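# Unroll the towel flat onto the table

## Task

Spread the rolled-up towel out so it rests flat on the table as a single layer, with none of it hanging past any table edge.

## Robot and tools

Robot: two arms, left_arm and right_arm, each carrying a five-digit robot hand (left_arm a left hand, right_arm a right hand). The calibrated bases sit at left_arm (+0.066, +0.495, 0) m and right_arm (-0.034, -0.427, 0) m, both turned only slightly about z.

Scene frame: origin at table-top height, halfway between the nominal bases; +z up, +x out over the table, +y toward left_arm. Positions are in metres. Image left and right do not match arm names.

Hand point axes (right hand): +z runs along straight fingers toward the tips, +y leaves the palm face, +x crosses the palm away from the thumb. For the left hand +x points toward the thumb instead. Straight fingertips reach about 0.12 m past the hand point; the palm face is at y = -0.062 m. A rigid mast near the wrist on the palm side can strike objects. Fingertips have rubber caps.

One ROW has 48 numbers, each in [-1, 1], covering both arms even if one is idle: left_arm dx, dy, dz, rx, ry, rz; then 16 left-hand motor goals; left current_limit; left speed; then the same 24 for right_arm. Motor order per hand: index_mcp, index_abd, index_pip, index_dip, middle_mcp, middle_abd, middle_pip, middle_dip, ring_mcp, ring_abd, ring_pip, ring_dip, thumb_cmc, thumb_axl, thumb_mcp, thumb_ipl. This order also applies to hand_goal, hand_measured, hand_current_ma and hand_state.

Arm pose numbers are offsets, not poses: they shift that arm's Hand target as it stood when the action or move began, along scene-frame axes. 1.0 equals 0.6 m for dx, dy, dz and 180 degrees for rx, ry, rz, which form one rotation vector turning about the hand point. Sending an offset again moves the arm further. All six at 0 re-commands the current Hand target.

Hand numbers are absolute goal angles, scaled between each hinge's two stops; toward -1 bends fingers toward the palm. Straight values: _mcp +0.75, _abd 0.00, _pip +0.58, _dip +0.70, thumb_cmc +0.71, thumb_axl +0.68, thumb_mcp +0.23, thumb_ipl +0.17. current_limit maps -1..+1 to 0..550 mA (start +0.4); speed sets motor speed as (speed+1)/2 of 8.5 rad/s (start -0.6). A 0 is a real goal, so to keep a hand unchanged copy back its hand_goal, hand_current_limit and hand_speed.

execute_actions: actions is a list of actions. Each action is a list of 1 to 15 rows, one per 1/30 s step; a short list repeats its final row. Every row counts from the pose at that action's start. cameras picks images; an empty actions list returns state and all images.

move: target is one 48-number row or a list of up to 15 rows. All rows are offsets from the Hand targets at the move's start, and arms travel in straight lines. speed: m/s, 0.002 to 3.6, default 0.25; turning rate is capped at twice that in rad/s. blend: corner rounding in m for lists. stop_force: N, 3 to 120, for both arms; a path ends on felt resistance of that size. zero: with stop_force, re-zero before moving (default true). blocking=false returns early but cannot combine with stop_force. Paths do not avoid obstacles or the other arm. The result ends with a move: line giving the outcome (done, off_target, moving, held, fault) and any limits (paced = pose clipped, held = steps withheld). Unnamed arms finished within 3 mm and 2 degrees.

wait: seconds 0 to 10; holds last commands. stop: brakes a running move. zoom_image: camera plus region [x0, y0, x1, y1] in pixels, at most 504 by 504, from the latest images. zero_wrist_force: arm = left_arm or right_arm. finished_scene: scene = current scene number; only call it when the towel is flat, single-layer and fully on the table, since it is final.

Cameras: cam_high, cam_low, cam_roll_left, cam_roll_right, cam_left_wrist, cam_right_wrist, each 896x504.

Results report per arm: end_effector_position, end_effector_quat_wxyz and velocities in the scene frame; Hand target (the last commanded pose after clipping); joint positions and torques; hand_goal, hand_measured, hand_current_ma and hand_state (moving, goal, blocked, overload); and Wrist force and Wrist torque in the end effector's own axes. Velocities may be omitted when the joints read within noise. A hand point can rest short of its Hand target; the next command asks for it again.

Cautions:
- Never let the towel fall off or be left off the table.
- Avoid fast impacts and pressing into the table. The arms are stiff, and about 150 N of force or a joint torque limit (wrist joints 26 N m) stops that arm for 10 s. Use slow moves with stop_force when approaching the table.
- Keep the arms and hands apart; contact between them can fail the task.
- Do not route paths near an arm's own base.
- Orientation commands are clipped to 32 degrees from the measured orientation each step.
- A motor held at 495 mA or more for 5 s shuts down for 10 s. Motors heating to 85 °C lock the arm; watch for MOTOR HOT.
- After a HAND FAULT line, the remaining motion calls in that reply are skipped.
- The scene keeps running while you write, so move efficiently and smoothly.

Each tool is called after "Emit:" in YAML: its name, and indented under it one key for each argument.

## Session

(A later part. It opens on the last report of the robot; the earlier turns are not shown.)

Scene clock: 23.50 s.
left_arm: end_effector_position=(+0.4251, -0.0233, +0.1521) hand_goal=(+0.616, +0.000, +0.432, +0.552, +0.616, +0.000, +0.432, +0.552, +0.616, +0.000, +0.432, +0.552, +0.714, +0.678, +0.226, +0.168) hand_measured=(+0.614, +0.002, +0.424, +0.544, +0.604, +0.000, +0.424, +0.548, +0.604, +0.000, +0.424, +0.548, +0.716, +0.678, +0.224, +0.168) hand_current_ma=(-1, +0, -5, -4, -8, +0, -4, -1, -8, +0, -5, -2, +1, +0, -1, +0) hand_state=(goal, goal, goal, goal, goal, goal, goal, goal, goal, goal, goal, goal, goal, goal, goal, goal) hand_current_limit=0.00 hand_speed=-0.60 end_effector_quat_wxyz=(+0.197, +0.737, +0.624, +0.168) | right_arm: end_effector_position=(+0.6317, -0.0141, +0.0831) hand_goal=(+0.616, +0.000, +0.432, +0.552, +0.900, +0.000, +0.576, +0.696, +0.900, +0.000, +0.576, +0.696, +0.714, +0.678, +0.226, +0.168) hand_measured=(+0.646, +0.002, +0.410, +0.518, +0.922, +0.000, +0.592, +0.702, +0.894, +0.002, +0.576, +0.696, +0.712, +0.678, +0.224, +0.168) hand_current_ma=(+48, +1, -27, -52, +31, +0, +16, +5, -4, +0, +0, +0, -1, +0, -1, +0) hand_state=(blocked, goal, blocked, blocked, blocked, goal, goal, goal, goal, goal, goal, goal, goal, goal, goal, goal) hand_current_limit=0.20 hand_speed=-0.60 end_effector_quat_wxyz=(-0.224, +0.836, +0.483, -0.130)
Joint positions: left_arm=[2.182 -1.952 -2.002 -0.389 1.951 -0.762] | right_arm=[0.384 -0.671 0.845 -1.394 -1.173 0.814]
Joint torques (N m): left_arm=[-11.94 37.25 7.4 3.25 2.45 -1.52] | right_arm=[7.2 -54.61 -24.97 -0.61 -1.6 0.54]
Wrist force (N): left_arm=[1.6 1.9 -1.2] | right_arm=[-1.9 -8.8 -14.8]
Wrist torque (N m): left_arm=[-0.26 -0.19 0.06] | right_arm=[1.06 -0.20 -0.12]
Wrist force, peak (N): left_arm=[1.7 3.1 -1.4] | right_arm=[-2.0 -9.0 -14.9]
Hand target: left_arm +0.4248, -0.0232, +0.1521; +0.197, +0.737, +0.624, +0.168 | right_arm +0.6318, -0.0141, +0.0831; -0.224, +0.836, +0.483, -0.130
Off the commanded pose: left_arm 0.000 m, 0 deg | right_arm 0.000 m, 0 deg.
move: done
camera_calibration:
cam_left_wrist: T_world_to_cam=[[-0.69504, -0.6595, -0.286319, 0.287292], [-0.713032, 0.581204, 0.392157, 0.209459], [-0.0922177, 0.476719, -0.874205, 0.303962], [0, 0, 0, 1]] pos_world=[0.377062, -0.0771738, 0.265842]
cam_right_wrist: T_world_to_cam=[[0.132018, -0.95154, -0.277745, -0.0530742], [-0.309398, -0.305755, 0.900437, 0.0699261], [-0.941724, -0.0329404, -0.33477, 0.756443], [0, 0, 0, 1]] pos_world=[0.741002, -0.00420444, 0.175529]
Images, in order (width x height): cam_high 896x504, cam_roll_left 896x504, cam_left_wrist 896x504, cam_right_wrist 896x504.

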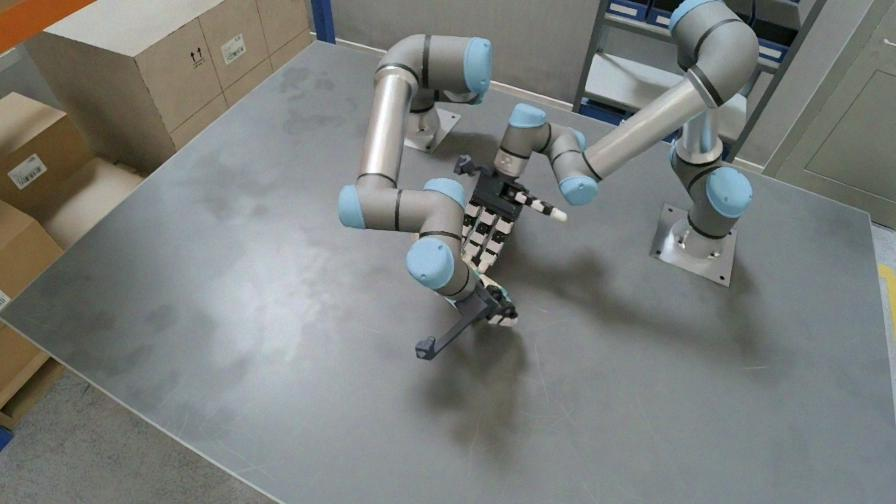

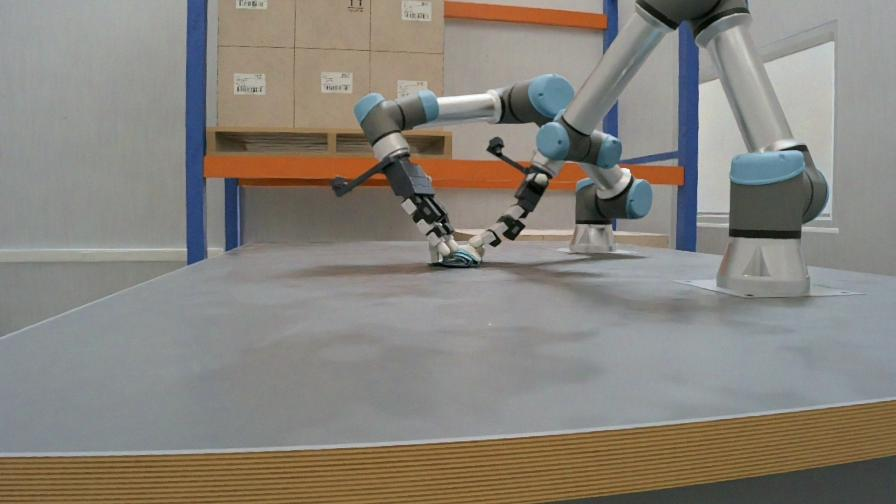

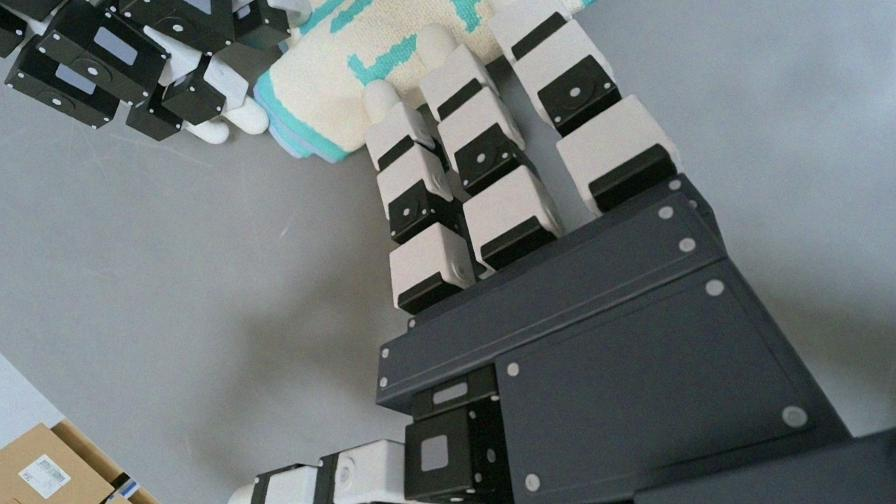

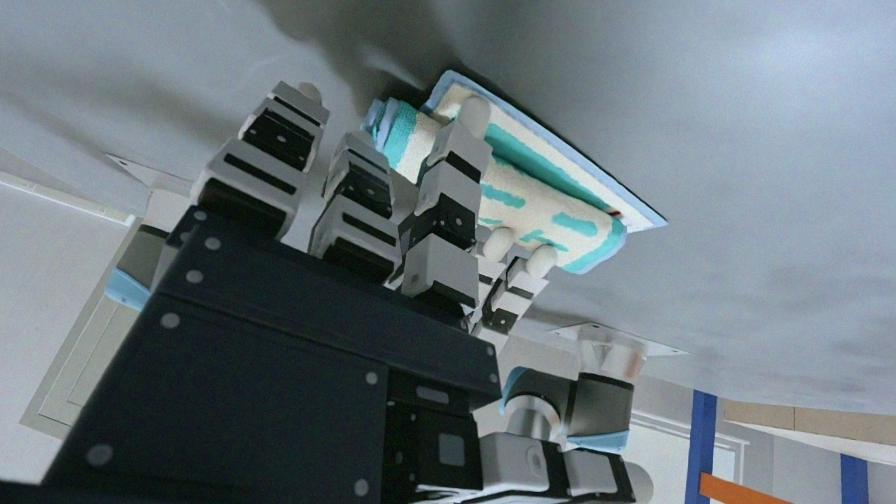

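Emit:
move:
  target:
    - [0,0,0.08,0,0,0,0.616,0,0.431,0.551,0.616,0,0.431,0.551,0.616,0,0.431,0.551,0.714,0.678,0.226,0.168,0.0,-0.6,0,0,0.0,0,0,0,0.616,0,0.431,0.551,0.9,0,0.576,0.696,0.9,0,0.576,0.696,0.714,0.678,0.226,0.168,0.2,-0.6]
    - [-0.03,0,0.1,0,0,0,0.616,0,0.431,0.551,0.616,0,0.431,0.551,0.616,0,0.431,0.551,0.714,0.678,0.226,0.168,0.0,-0.6,0,0,0.06,0,0,0,0.616,0,0.431,0.551,0.9,0,0.576,0.696,0.9,0,0.576,0.696,0.714,0.678,0.226,0.168,0.2,-0.6]
    - [-0.03,0,0.1,0,0,0,0.616,0,0.431,0.551,0.616,0,0.431,0.551,0.616,0,0.431,0.551,0.714,0.678,0.226,0.168,0.0,-0.6,-0.033,-0.102,0.06,0,0,0,0.616,0,0.431,0.551,0.9,0,0.576,0.696,0.9,0,0.576,0.696,0.714,0.678,0.226,0.168,0.2,-0.6]
    - [-0.03,0,0.1,0,0,0,0.616,0,0.431,0.551,0.616,0,0.431,0.551,0.616,0,0.431,0.551,0.714,0.678,0.226,0.168,0.0,-0.6,-0.033,-0.102,0.012,0,0,0,0.616,0,0.431,0.551,0.9,0,0.576,0.696,0.9,0,0.576,0.696,0.714,0.678,0.226,0.168,0.2,-0.6]
  speed: [0.1,0.1,0.12,0.06]
  cameras: ["cam_high","cam_left_wrist","cam_right_wrist","cam_roll_left"]

Emit:
zoom_image:
  camera: "cam_right_wrist"
  region: [260, 0, 680, 240]

Emit:
zoom_image:
  camera: "cam_high"
  region: [380, 220, 540, 350]

Scene clock: 28.13 s.
left_arm: end_effector_position=(+0.4068, -0.0232, +0.2121) hand_goal=(+0.616, +0.000, +0.432, +0.552, +0.616, +0.000, +0.432, +0.552, +0.616, +0.000, +0.432, +0.552, +0.714, +0.678, +0.226, +0.168) hand_measured=(+0.620, +0.002, +0.430, +0.550, +0.620, +0.000, +0.432, +0.550, +0.620, +0.000, +0.432, +0.550, +0.716, +0.678, +0.224, +0.168) hand_current_ma=(+1, +0, +0, -1, +1, +0, +0, -1, +1, +0, +0, -1, +1, +0, -1, +0) hand_state=(goal, goal, goal, goal, goal, goal, goal, goal, goal, goal, goal, goal, goal, goal, goal, goal) hand_current_limit=0.00 hand_speed=-0.60 end_effector_quat_wxyz=(+0.197, +0.737, +0.624, +0.168) | right_arm: end_effector_position=(+0.6120, -0.0753, +0.0905) hand_goal=(+0.616, +0.000, +0.432, +0.552, +0.900, +0.000, +0.576, +0.696, +0.900, +0.000, +0.576, +0.696, +0.714, +0.678, +0.226, +0.168) hand_measured=(+0.614, +0.002, +0.428, +0.550, +0.902, -0.004, +0.580, +0.698, +0.898, +0.002, +0.576, +0.696, +0.712, +0.678, +0.224, +0.168) hand_current_ma=(-1, +1, -3, -1, +1, -1, +1, +1, -1, +0, +0, +0, -1, +0, -1, +0) hand_state=(goal, goal, goal, goal, goal, goal, goal, goal, goal, goal, goal, goal, goal, goal, goal, goal) hand_current_limit=0.20 hand_speed=-0.60 end_effector_quat_wxyz=(-0.224, +0.836, +0.483, -0.130)
Joint positions: left_arm=[2.152 -1.835 -1.963 -0.556 1.961 -0.792] | right_arm=[0.318 -0.807 1.068 -1.456 -1.197 0.748]
Joint torques (N m): left_arm=[-9.45 38.13 17.42 0.2 2.91 -1.38] | right_arm=[-5.36 -46.65 -14.68 -2.86 -1.36 0.66]
Wrist force (N): left_arm=[1.6 -0.8 -0.6] | right_arm=[-1.6 -1.1 -3.6]
Wrist torque (N m): left_arm=[-0.18 -0.20 0.13] | right_arm=[0.34 0.22 -0.14]
Wrist force, peak (N): left_arm=[1.7 1.9 -1.2] | right_arm=[-1.9 -9.0 -14.9]
Hand target: left_arm +0.4068, -0.0232, +0.2121; +0.197, +0.737, +0.624, +0.168 | right_arm +0.6120, -0.0753, +0.0903; -0.224, +0.836, +0.483, -0.130
Off the commanded pose: left_arm 0.000 m, 0 deg | right_arm 0.000 m, 0 deg.
move: done
camera_calibration:
cam_left_wrist: T_world_to_cam=[[-0.695066, -0.659452, -0.286366, 0.291818], [-0.713007, 0.581195, 0.392216, 0.172834], [-0.092213, 0.476797, -0.874163, 0.354582], [0, 0, 0, 1]] pos_world=[0.358762, -0.0770738, 0.325742]
cam_right_wrist: T_world_to_cam=[[0.132119, -0.951537, -0.27771, -0.106718], [-0.309398, -0.305755, 0.900437, 0.0384242], [-0.94171, -0.033042, -0.334799, 0.738248], [0, 0, 0, 1]] pos_world=[0.721203, -0.065404, 0.18293]
Images, in order (width x height): cam_high 896x504, cam_roll_left 896x504, cam_left_wrist 896x504, cam_right_wrist 896x504.

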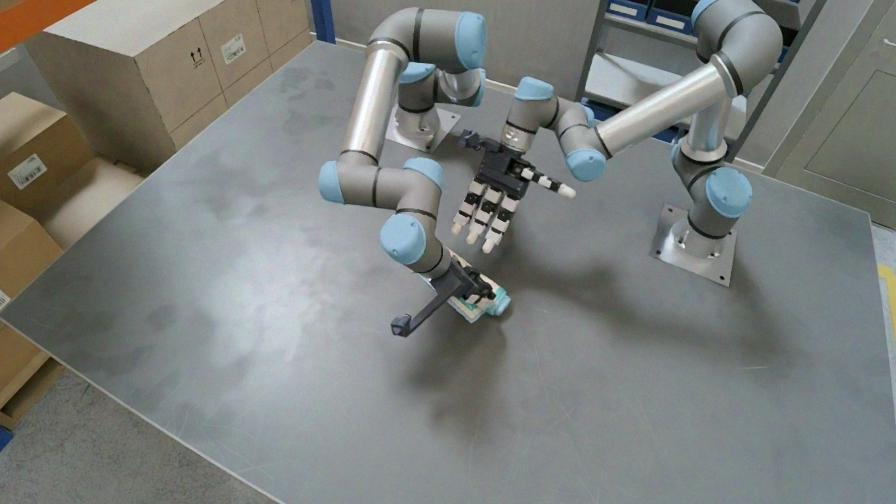

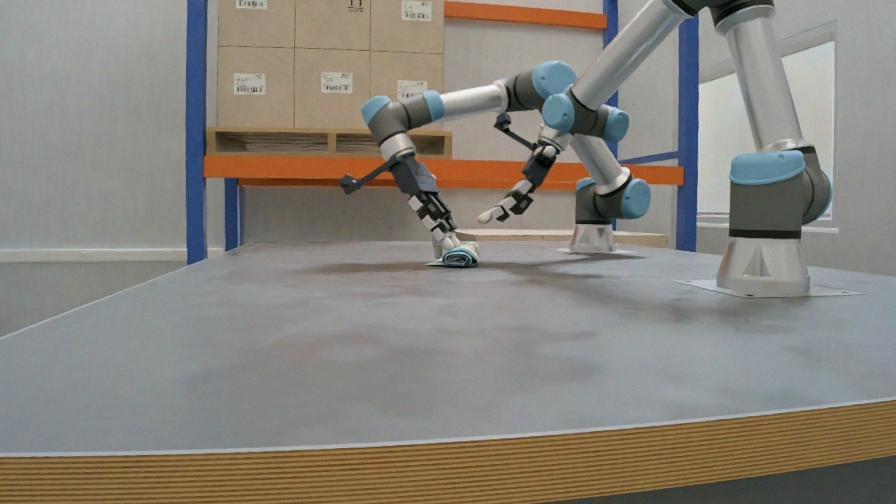

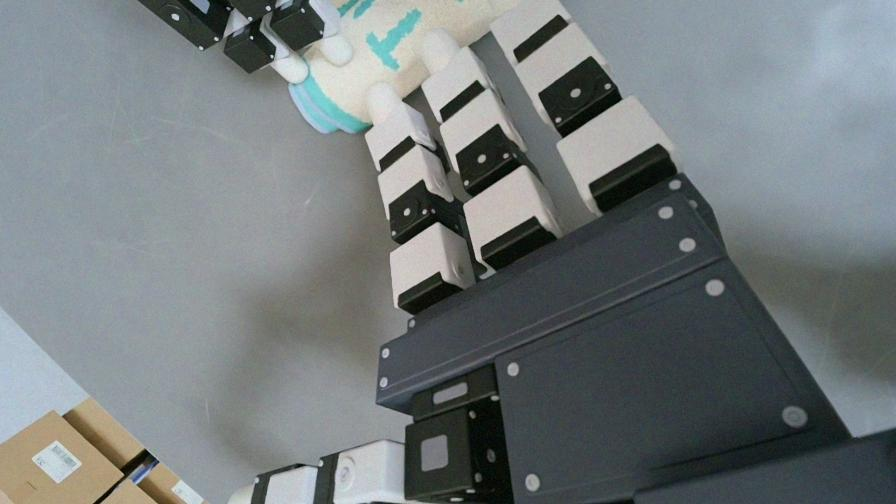

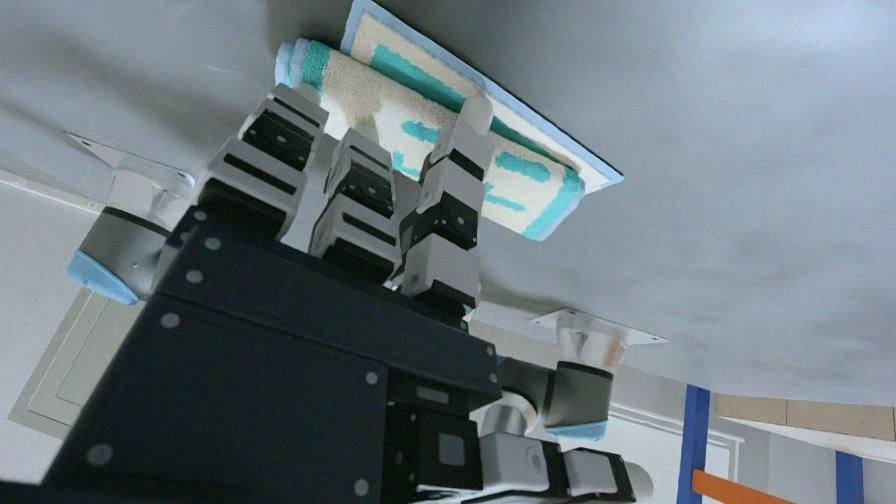

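Scaled by 1.200 from the camera's 896x504 image, which has a finer 1280x720 frame.

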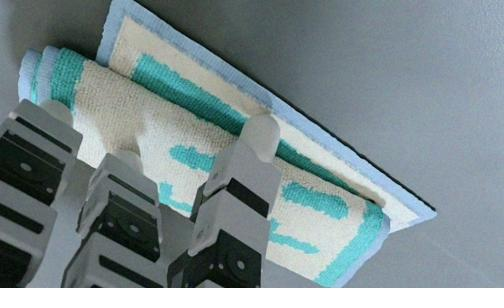

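Scaled by 3.150 from the camera's 896x504 image, which has a finer 1280x720 frame.

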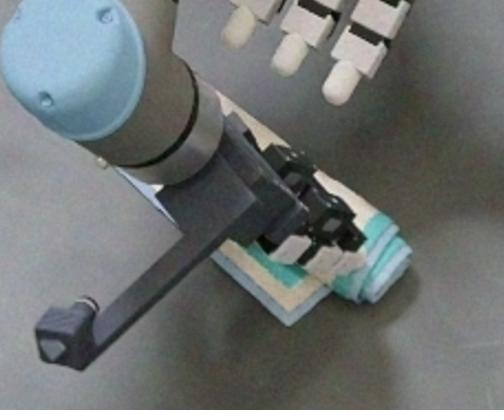

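Emit:
move:
  target:
    - [0,0,0,0,0,0,0.616,0,0.431,0.551,0.616,0,0.431,0.551,0.616,0,0.431,0.551,0.714,0.678,0.226,0.168,0.0,-0.6,0,0,-0.0140,0,0,0,0.616,0,0.431,0.551,1.0,0,0.8,0.8,1.0,0,0.8,0.8,0.714,0.678,0.226,0.168,0.2,-0.6]
    - [0.114,0.0075,-0.045,0,0,0,0.616,0,0.431,0.551,0.616,0,0.431,0.551,0.616,0,0.431,0.551,0.714,0.678,0.226,0.168,0.0,-0.6,0,0,-0.0140,0,0,0,0.616,0,0.431,0.551,1.0,0,0.8,0.8,1.0,0,0.8,0.8,0.714,0.678,0.226,0.168,0.2,-0.6]
    - [0.114,0.0075,-0.0935,0,0,0,0.616,0,0.431,0.551,0.616,0,0.431,0.551,0.616,0,0.431,0.551,0.714,0.678,0.226,0.168,0.0,-0.6,0,0,-0.0140,0,0,0,0.616,0,0.431,0.551,1.0,0,0.8,0.8,1.0,0,0.8,0.8,0.714,0.678,0.226,0.168,0.2,-0.6]
  speed: [0.05,0.1,0.06]
  cameras: ["cam_high","cam_left_wrist","cam_right_wrist","cam_roll_left"]

Emit:
zoom_image:
  camera: "cam_right_wrist"
  region: [260, 0, 680, 240]

Emit:
zoom_image:
  camera: "cam_roll_left"
  region: [385, 175, 545, 285]

Scene clock: 32.37 s.
left_arm: end_effector_position=(+0.4752, -0.0187, +0.1561) hand_goal=(+0.616, +0.000, +0.432, +0.552, +0.616, +0.000, +0.432, +0.552, +0.616, +0.000, +0.432, +0.552, +0.714, +0.678, +0.226, +0.168) hand_measured=(+0.628, -0.050, +0.434, +0.552, +0.620, +0.004, +0.432, +0.550, +0.620, +0.000, +0.432, +0.550, +0.716, +0.678, +0.224, +0.168) hand_current_ma=(+8, -62, +0, +0, +2, +2, +0, -1, +1, +0, +0, -1, +1, +0, -1, +0) hand_state=(goal, blocked, goal, goal, goal, goal, goal, goal, goal, goal, goal, goal, goal, goal, goal, goal) hand_current_limit=0.00 hand_speed=-0.60 end_effector_quat_wxyz=(+0.197, +0.737, +0.624, +0.168) | right_arm: end_effector_position=(+0.6119, -0.0753, +0.0819) hand_goal=(+0.616, +0.000, +0.432, +0.552, +1.000, +0.000, +0.800, +0.800, +1.000, +0.000, +0.800, +0.800, +0.714, +0.678, +0.226, +0.168) hand_measured=(+0.652, +0.002, +0.396, +0.508, +0.976, -0.048, +0.790, +0.796, +0.980, +0.002, +0.792, +0.796, +0.712, +0.678, +0.224, +0.168) hand_current_ma=(+64, +1, -59, -78, -35, -73, -9, -2, -27, +0, -6, -1, -1, +0, -1, +0) hand_state=(blocked, goal, blocked, blocked, blocked, blocked, goal, goal, blocked, goal, goal, goal, goal, goal, goal, goal) hand_current_limit=0.20 hand_speed=-0.60 end_effector_quat_wxyz=(-0.224, +0.836, +0.483, -0.130)
Joint positions: left_arm=[2.265 -1.976 -1.958 -0.379 1.92 -0.68] | right_arm=[0.318 -0.801 1.08 -1.474 -1.196 0.748]
Joint torques (N m): left_arm=[7.91 22.39 9.87 5.79 0.92 1.38] | right_arm=[4.96 -31.98 -4.48 -2.05 0.57 0.81]
Wrist force (N): left_arm=[0.5 -2.2 -4.1] | right_arm=[0.0 -13.0 -26.3]
Wrist torque (N m): left_arm=[0.06 -0.28 -0.02] | right_arm=[1.68 -0.34 0.25]
Wrist force, peak (N): left_arm=[-2.2 -4.0 -3.9] | right_arm=[-0.5 -14.3 -26.1]
Hand target: left_arm +0.4752, -0.0187, +0.1560; +0.197, +0.737, +0.624, +0.168 | right_arm +0.6120, -0.0753, +0.0819; -0.224, +0.836, +0.483, -0.130
Off the commanded pose: left_arm 0.000 m, 0 deg | right_arm 0.000 m, 0 deg.
move: done
camera_calibration:
cam_left_wrist: T_world_to_cam=[[-0.695061, -0.659485, -0.286305, 0.326299], [-0.713, 0.581161, 0.392278, 0.24089], [-0.0923121, 0.476793, -0.874155, 0.309918], [0, 0, 0, 1]] pos_world=[0.427162, -0.0725737, 0.269842]
cam_right_wrist: T_world_to_cam=[[0.131992, -0.951541, -0.277756, -0.109007], [-0.309313, -0.305753, 0.900467, 0.0461021], [-0.941756, -0.032941, -0.334681, 0.735387], [0, 0, 0, 1]] pos_world=[0.721203, -0.0654044, 0.174329]
Images, in order (width x height): cam_high 896x504, cam_roll_left 896x504, cam_left_wrist 896x504, cam_right_wrist 896x504.

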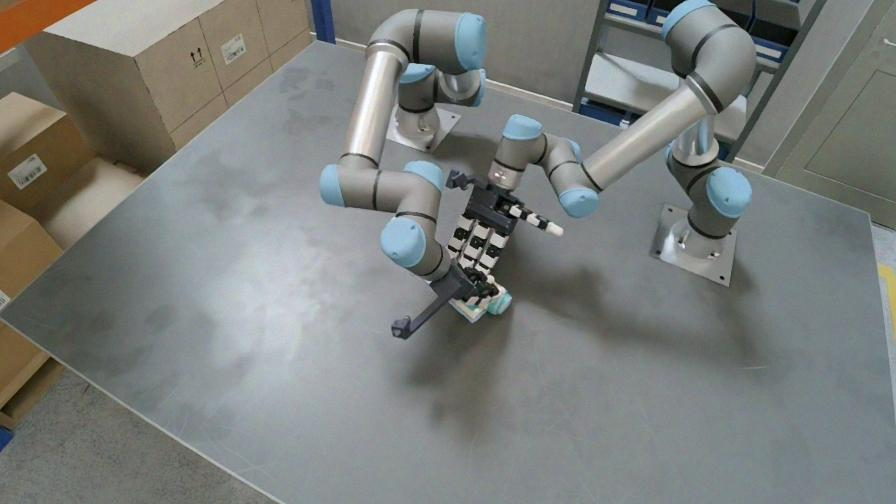

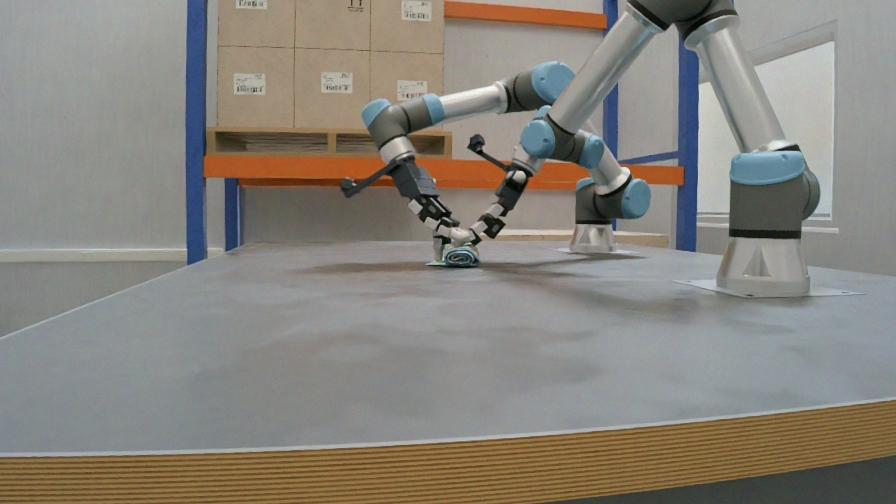

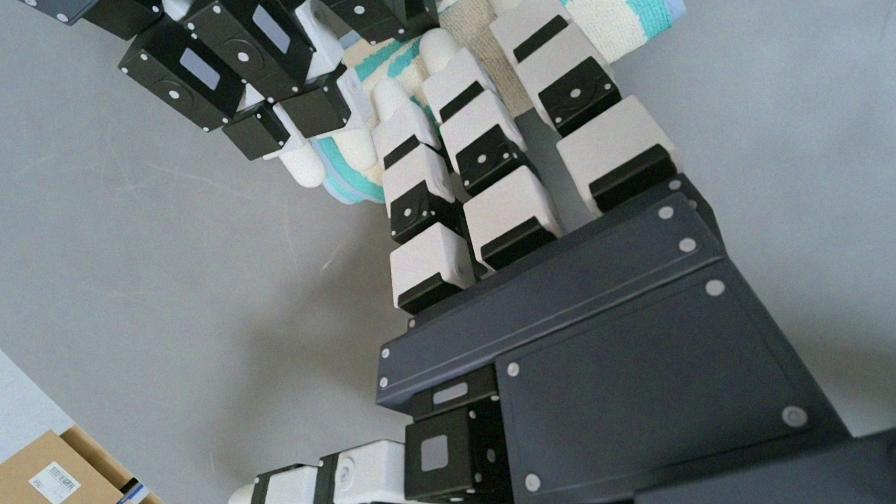

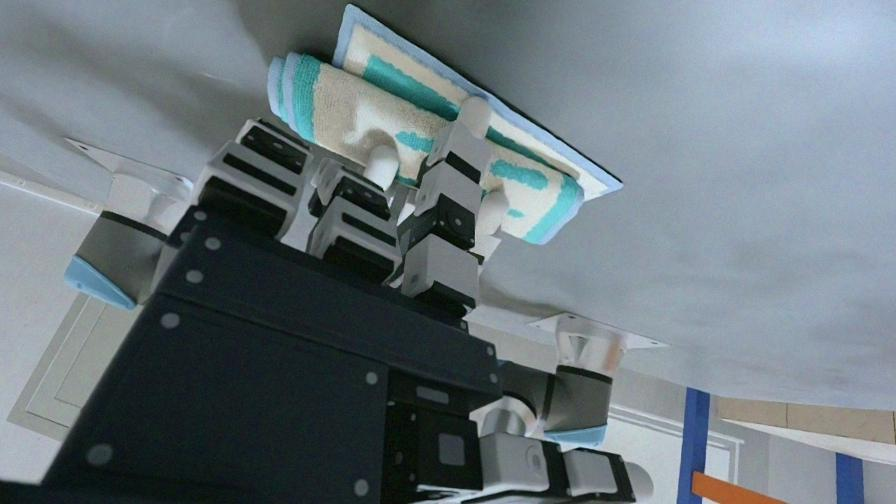

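Scaled by 1.200 from the camera's 896x504 image, which has a finer 1280x720 frame.

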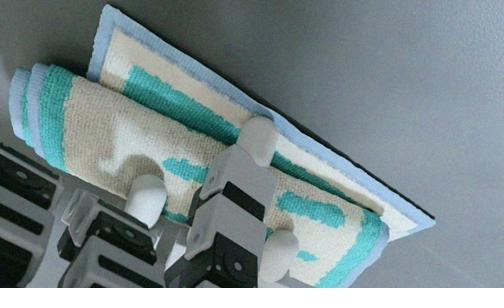

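Scaled by 3.150 from the camera's 896x504 image, which has a finer 1280x720 frame.

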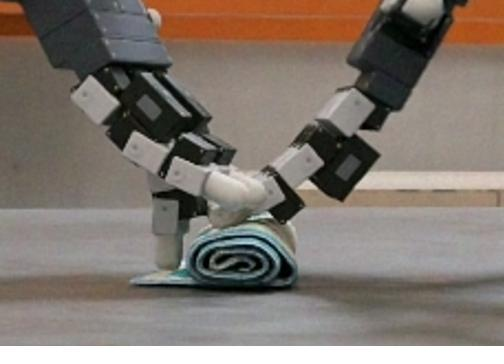

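Emit:
move:
  target:
    - [-0.121,0.03,-0.009,0,0,0,0.616,0,0.431,0.551,0.616,0,0.431,0.551,0.616,0,0.431,0.551,0.714,0.678,0.226,0.168,0.0,-0.6,0,0,0.001,0,0,0,0.616,0,0.431,0.551,0.9,0,0.576,0.696,0.9,0,0.576,0.696,0.714,0.678,0.226,0.168,0.2,-0.6]
  speed: [0.05]
  cameras: ["cam_high","cam_left_wrist","cam_right_wrist","cam_roll_left"]

Emit:
zoom_image:
  camera: "cam_right_wrist"
  region: [260, 0, 680, 240]

Emit:
zoom_image:
  camera: "cam_roll_left"
  region: [385, 175, 545, 285]

Emit:
zoom_image:
  camera: "cam_high"
  region: [380, 220, 540, 350]

Scene clock: 34.73 s.
left_arm: end_effector_position=(+0.4028, -0.0007, +0.1506) hand_goal=(+0.616, +0.000, +0.432, +0.552, +0.616, +0.000, +0.432, +0.552, +0.616, +0.000, +0.432, +0.552, +0.714, +0.678, +0.226, +0.168) hand_measured=(+0.620, -0.004, +0.430, +0.550, +0.620, +0.000, +0.432, +0.550, +0.620, +0.000, +0.432, +0.550, +0.716, +0.678, +0.224, +0.168) hand_current_ma=(+1, -1, +0, -1, +1, +0, +0, -1, +1, +0, +0, -1, +1, +0, -1, +0) hand_state=(goal, goal, goal, goal, goal, goal, goal, goal, goal, goal, goal, goal, goal, goal, goal, goal) hand_current_limit=0.00 hand_speed=-0.60 end_effector_quat_wxyz=(+0.197, +0.737, +0.624, +0.168) | right_arm: end_effector_position=(+0.6119, -0.0753, +0.0825) hand_goal=(+0.616, +0.000, +0.432, +0.552, +0.900, +0.000, +0.576, +0.696, +0.900, +0.000, +0.576, +0.696, +0.714, +0.678, +0.226, +0.168) hand_measured=(+0.654, +0.002, +0.396, +0.508, +0.944, -0.024, +0.626, +0.714, +0.920, +0.000, +0.604, +0.708, +0.712, +0.678, +0.224, +0.168) hand_current_ma=(+67, +1, -59, -78, +87, -24, +92, +21, +27, +0, +38, +10, -1, +0, -1, +0) hand_state=(blocked, goal, blocked, blocked, blocked, blocked, blocked, goal, blocked, goal, blocked, goal, goal, goal, goal, goal) hand_current_limit=0.20 hand_speed=-0.60 end_effector_quat_wxyz=(-0.224, +0.836, +0.483, -0.130)
Joint positions: left_arm=[2.169 -1.901 -2.084 -0.362 1.956 -0.775] | right_arm=[0.318 -0.802 1.079 -1.473 -1.196 0.748]
Joint torques (N m): left_arm=[-9.11 36.95 8.28 5.93 3.14 -1.25] | right_arm=[5.02 -45.88 -21.97 0.08 -2.04 0.84]
Wrist force (N): left_arm=[1.7 -0.7 -0.8] | right_arm=[-0.9 -11.7 -20.7]
Wrist torque (N m): left_arm=[-0.15 -0.20 0.15] | right_arm=[1.62 -0.10 0.00]
Wrist force, peak (N): left_arm=[0.5 -2.4 -4.3] | right_arm=[-0.6 -17.3 -28.2]
Hand target: left_arm +0.4026, -0.0007, +0.1506; +0.197, +0.737, +0.624, +0.168 | right_arm +0.6120, -0.0753, +0.0825; -0.224, +0.836, +0.483, -0.130
Off the commanded pose: left_arm 0.000 m, 0 deg | right_arm 0.000 m, 0 deg.
move: done
camera_calibration:
cam_left_wrist: T_world_to_cam=[[-0.695047, -0.659468, -0.286377, 0.286222], [-0.713027, 0.581176, 0.392208, 0.181053], [-0.0922132, 0.476797, -0.874163, 0.28986], [0, 0, 0, 1]] pos_world=[0.354762, -0.0546738, 0.264342]
cam_right_wrist: T_world_to_cam=[[0.132018, -0.95154, -0.277745, -0.108861], [-0.309398, -0.305755, 0.900437, 0.0456281], [-0.941724, -0.0329404, -0.33477, 0.73558], [0, 0, 0, 1]] pos_world=[0.721202, -0.0654044, 0.174929]
Images, in order (width x height): cam_high 896x504, cam_roll_left 896x504, cam_left_wrist 896x504, cam_right_wrist 896x504.

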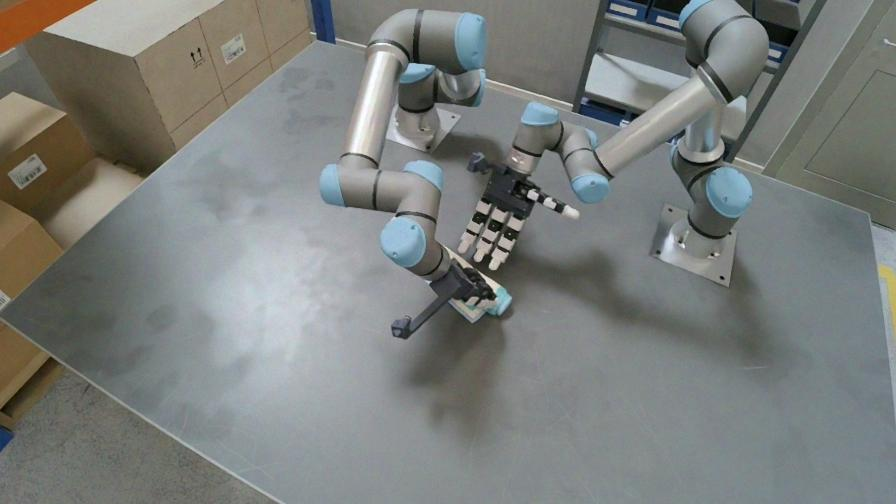

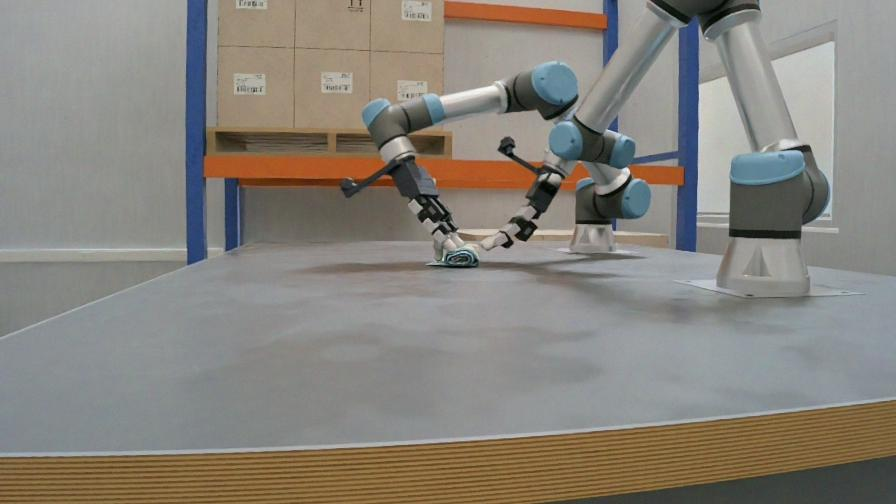

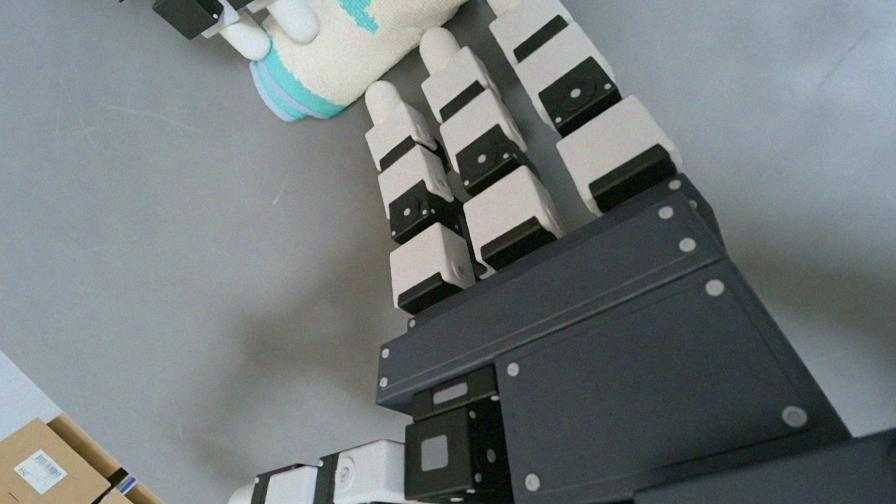

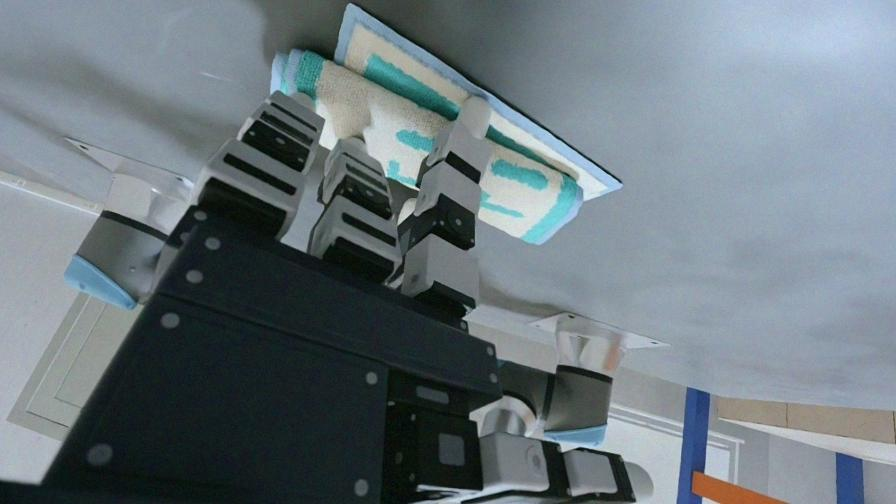

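Scaled by 1.200 from the camera's 896x504 image, which has a finer 1280x720 frame.

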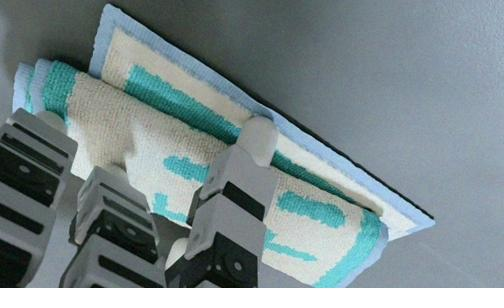

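Scaled by 3.150 from the camera's 896x504 image, which has a finer 1280x720 frame.

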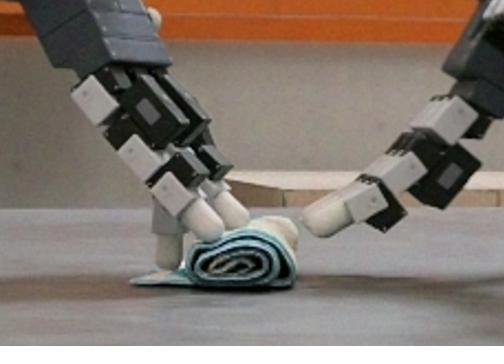

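Scaled by 3.150 from the camera's 896x504 image, which has a finer 1280x720 frame.

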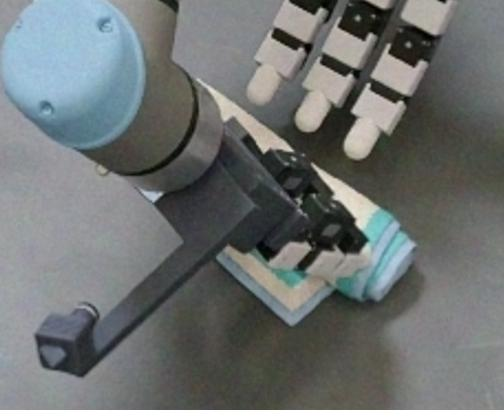

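Emit:
move:
  target:
    - [0,0,0.07,0,0,0,0.616,0,0.431,0.551,0.616,0,0.431,0.551,0.616,0,0.431,0.551,0.714,0.678,0.226,0.168,0.0,-0.6,0,0,0.0,0,0,0,0.616,0,0.431,0.551,0.9,0,-0.9,-0.9,0.9,0,-0.9,-0.9,0.714,0.678,0.226,0.168,0.2,-0.6]
    - [0.121,-0.030,0.06,0,0,0,0.616,0,0.431,0.551,0.616,0,0.431,0.551,0.616,0,0.431,0.551,0.714,0.678,0.226,0.168,0.0,-0.6,0,0,0.0,0,0,0,0.616,0,0.431,0.551,0.9,0,-0.9,-0.9,0.9,0,-0.9,-0.9,0.714,0.678,0.226,0.168,0.2,-0.6]
    - [0.121,-0.030,0.009,0,0,0,0.616,0,0.431,0.551,0.616,0,0.431,0.551,0.616,0,0.431,0.551,0.714,0.678,0.226,0.168,0.0,-0.6,0,0,0.0,0,0,0,0.616,0,0.431,0.551,0.9,0,-0.9,-0.9,0.9,0,-0.9,-0.9,0.714,0.678,0.226,0.168,0.2,-0.6]
    - [0.05,-0.013,0.004,0,0,0,0.616,0,0.431,0.551,0.616,0,0.431,0.551,0.616,0,0.431,0.551,0.714,0.678,0.226,0.168,0.0,-0.6,0,0,0.0,0,0,0,0.616,0,0.431,0.551,0.9,0,-0.9,-0.9,0.9,0,-0.9,-0.9,0.714,0.678,0.226,0.168,0.2,-0.6]
  speed: [0.08,0.1,0.06,0.05]
  cameras: ["cam_high","cam_left_wrist","cam_right_wrist","cam_roll_left"]

Emit:
zoom_image:
  camera: "cam_right_wrist"
  region: [260, 0, 680, 240]

Emit:
zoom_image:
  camera: "cam_roll_left"
  region: [385, 175, 545, 285]

Scene clock: 40.57 s.
left_arm: end_effector_position=(+0.4328, -0.0085, +0.1530) hand_goal=(+0.616, +0.000, +0.432, +0.552, +0.616, +0.000, +0.432, +0.552, +0.616, +0.000, +0.432, +0.552, +0.714, +0.678, +0.226, +0.168) hand_measured=(+0.616, +0.002, +0.426, +0.548, +0.614, +0.002, +0.428, +0.550, +0.618, +0.000, +0.430, +0.550, +0.716, +0.678, +0.224, +0.168) hand_current_ma=(+0, +0, -2, -2, +0, +0, -1, -1, +0, +0, +0, -1, +1, +0, -1, +0) hand_state=(goal, goal, goal, goal, goal, goal, goal, goal, goal, goal, goal, goal, goal, goal, goal, goal) hand_current_limit=0.00 hand_speed=-0.60 end_effector_quat_wxyz=(+0.197, +0.737, +0.624, +0.168) | right_arm: end_effector_position=(+0.6119, -0.0753, +0.0825) hand_goal=(+0.616, +0.000, +0.432, +0.552, +0.900, +0.000, -0.900, -0.900, +0.900, +0.000, -0.900, -0.900, +0.714, +0.678, +0.226, +0.168) hand_measured=(+0.650, +0.002, +0.396, +0.508, +0.896, -0.004, -0.814, -0.884, +0.896, -0.002, -0.868, -0.822, +0.712, +0.678, +0.224, +0.168) hand_current_ma=(+59, +1, -59, -78, -2, -1, +213, +18, -3, -1, +47, +185, -1, +0, -1, +0) hand_state=(blocked, goal, blocked, blocked, goal, goal, blocked, goal, goal, goal, blocked, blocked, goal, goal, goal, goal) hand_current_limit=0.20 hand_speed=-0.60 end_effector_quat_wxyz=(-0.224, +0.836, +0.483, -0.130)
Joint positions: left_arm=[2.21 -1.932 -2.034 -0.367 1.94 -0.733] | right_arm=[0.318 -0.802 1.079 -1.473 -1.196 0.748]
Joint torques (N m): left_arm=[-12.14 39.91 8.38 5.97 2.89 -1.39] | right_arm=[4.8 -45.74 -10.43 -2.99 -2 0.95]
Wrist force (N): left_arm=[1.6 0.0 -0.9] | right_arm=[-1.4 -11.2 -18.5]
Wrist torque (N m): left_arm=[-0.13 -0.21 0.12] | right_arm=[1.24 -0.34 0.04]
Wrist force, peak (N): left_arm=[2.1 -9.2 -15.1] | right_arm=[1.0 -15.0 -25.3]
Hand target: left_arm +0.4326, -0.0085, +0.1530; +0.197, +0.737, +0.624, +0.168 | right_arm +0.6120, -0.0753, +0.0825; -0.224, +0.836, +0.483, -0.130
Off the commanded pose: left_arm 0.000 m, 0 deg | right_arm 0.000 m, 0 deg.
move: done
camera_calibration:
cam_left_wrist: T_world_to_cam=[[-0.695047, -0.659468, -0.286377, 0.302616], [-0.713027, 0.581176, 0.392208, 0.206035], [-0.0922132, 0.476797, -0.874163, 0.298443], [0, 0, 0, 1]] pos_world=[0.384762, -0.0624738, 0.266742]
cam_right_wrist: T_world_to_cam=[[0.131992, -0.951541, -0.277756, -0.10884], [-0.309313, -0.305753, 0.900467, 0.0455619], [-0.941756, -0.032941, -0.334681, 0.735588], [0, 0, 0, 1]] pos_world=[0.721203, -0.0654044, 0.174929]
Images, in order (width x height): cam_high 896x504, cam_roll_left 896x504, cam_left_wrist 896x504, cam_right_wrist 896x504.

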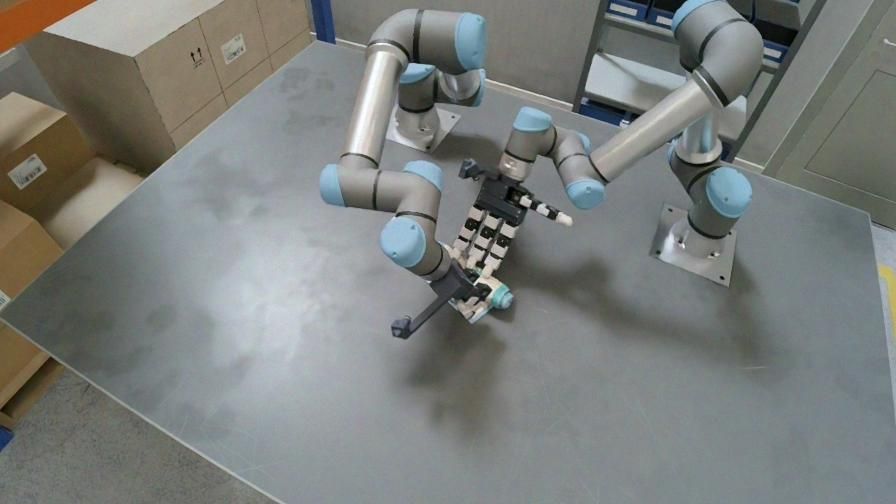

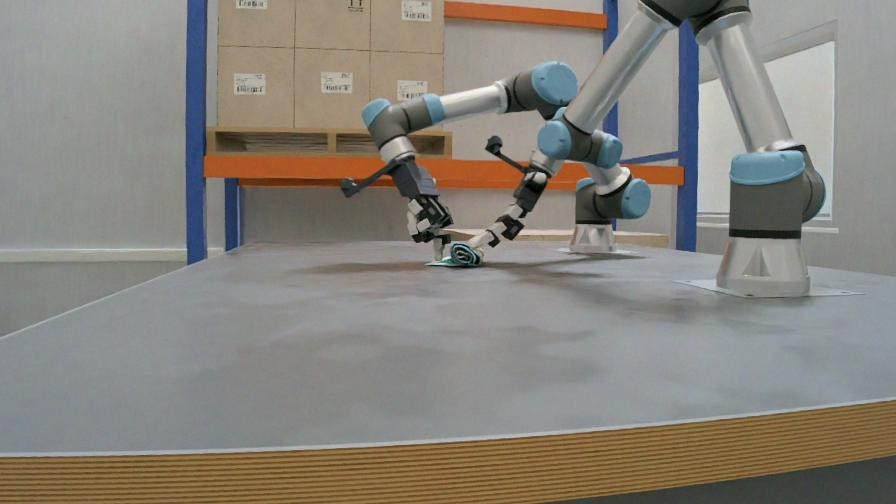

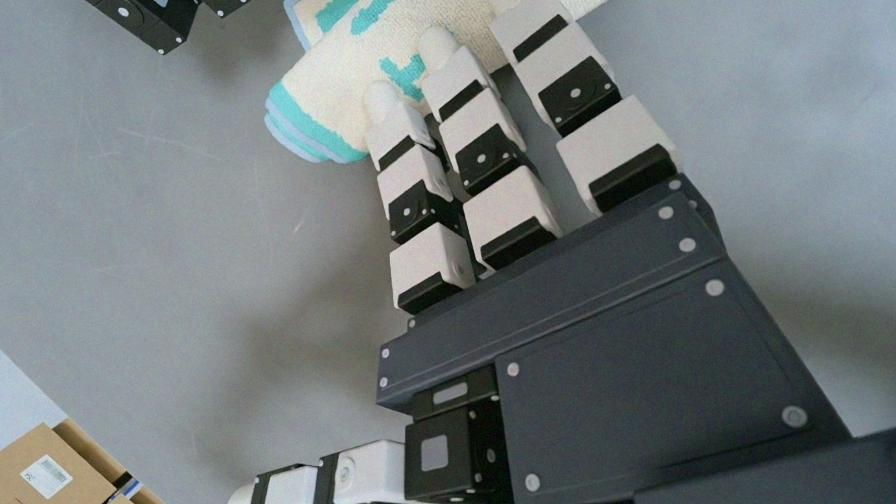

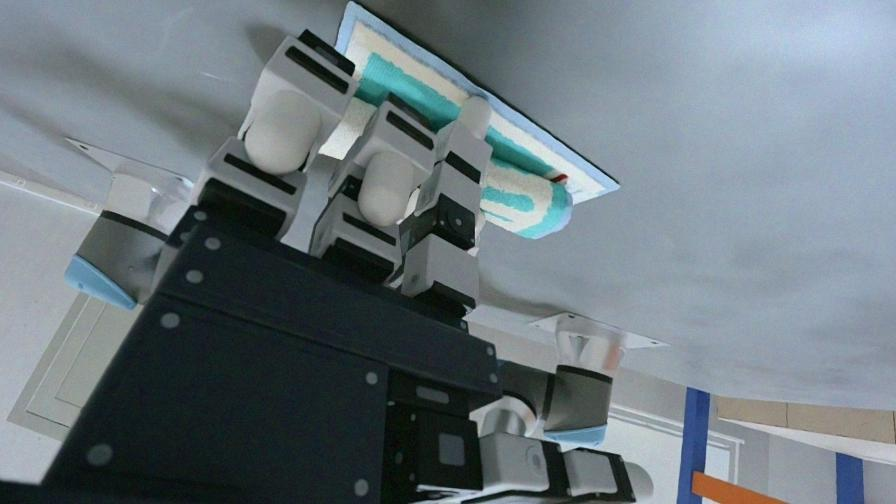

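Scaled by 1.200 from the camera's 896x504 image, which has a finer 1280x720 frame.

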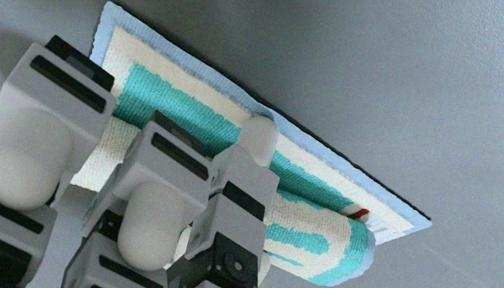

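Scaled by 3.150 from the camera's 896x504 image, which has a finer 1280x720 frame.

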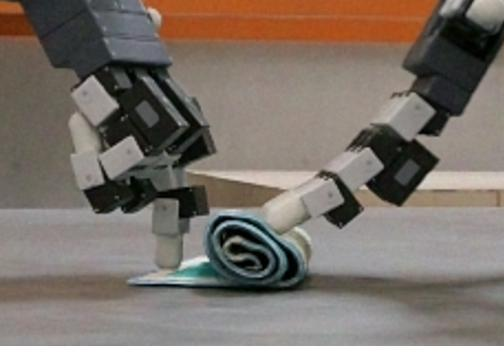

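Emit:
zoom_image:
  camera: "cam_high"
  region: [400, 210, 540, 330]

Emit:
zoom_image:
  camera: "cam_roll_right"
  region: [320, 190, 460, 290]

Scaled by 3.600 from the camera's 896x504 image, which has a finer 1280x720 frame.

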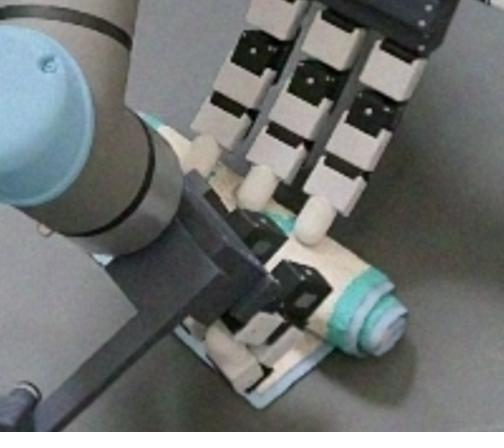

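This scene's latest camera images include none from cam_roll_right. They are from: cam_high, cam_roll_left, cam_left_wrist, cam_right_wrist. cam_roll_right's image comes with the result of a call that names it in "cameras".


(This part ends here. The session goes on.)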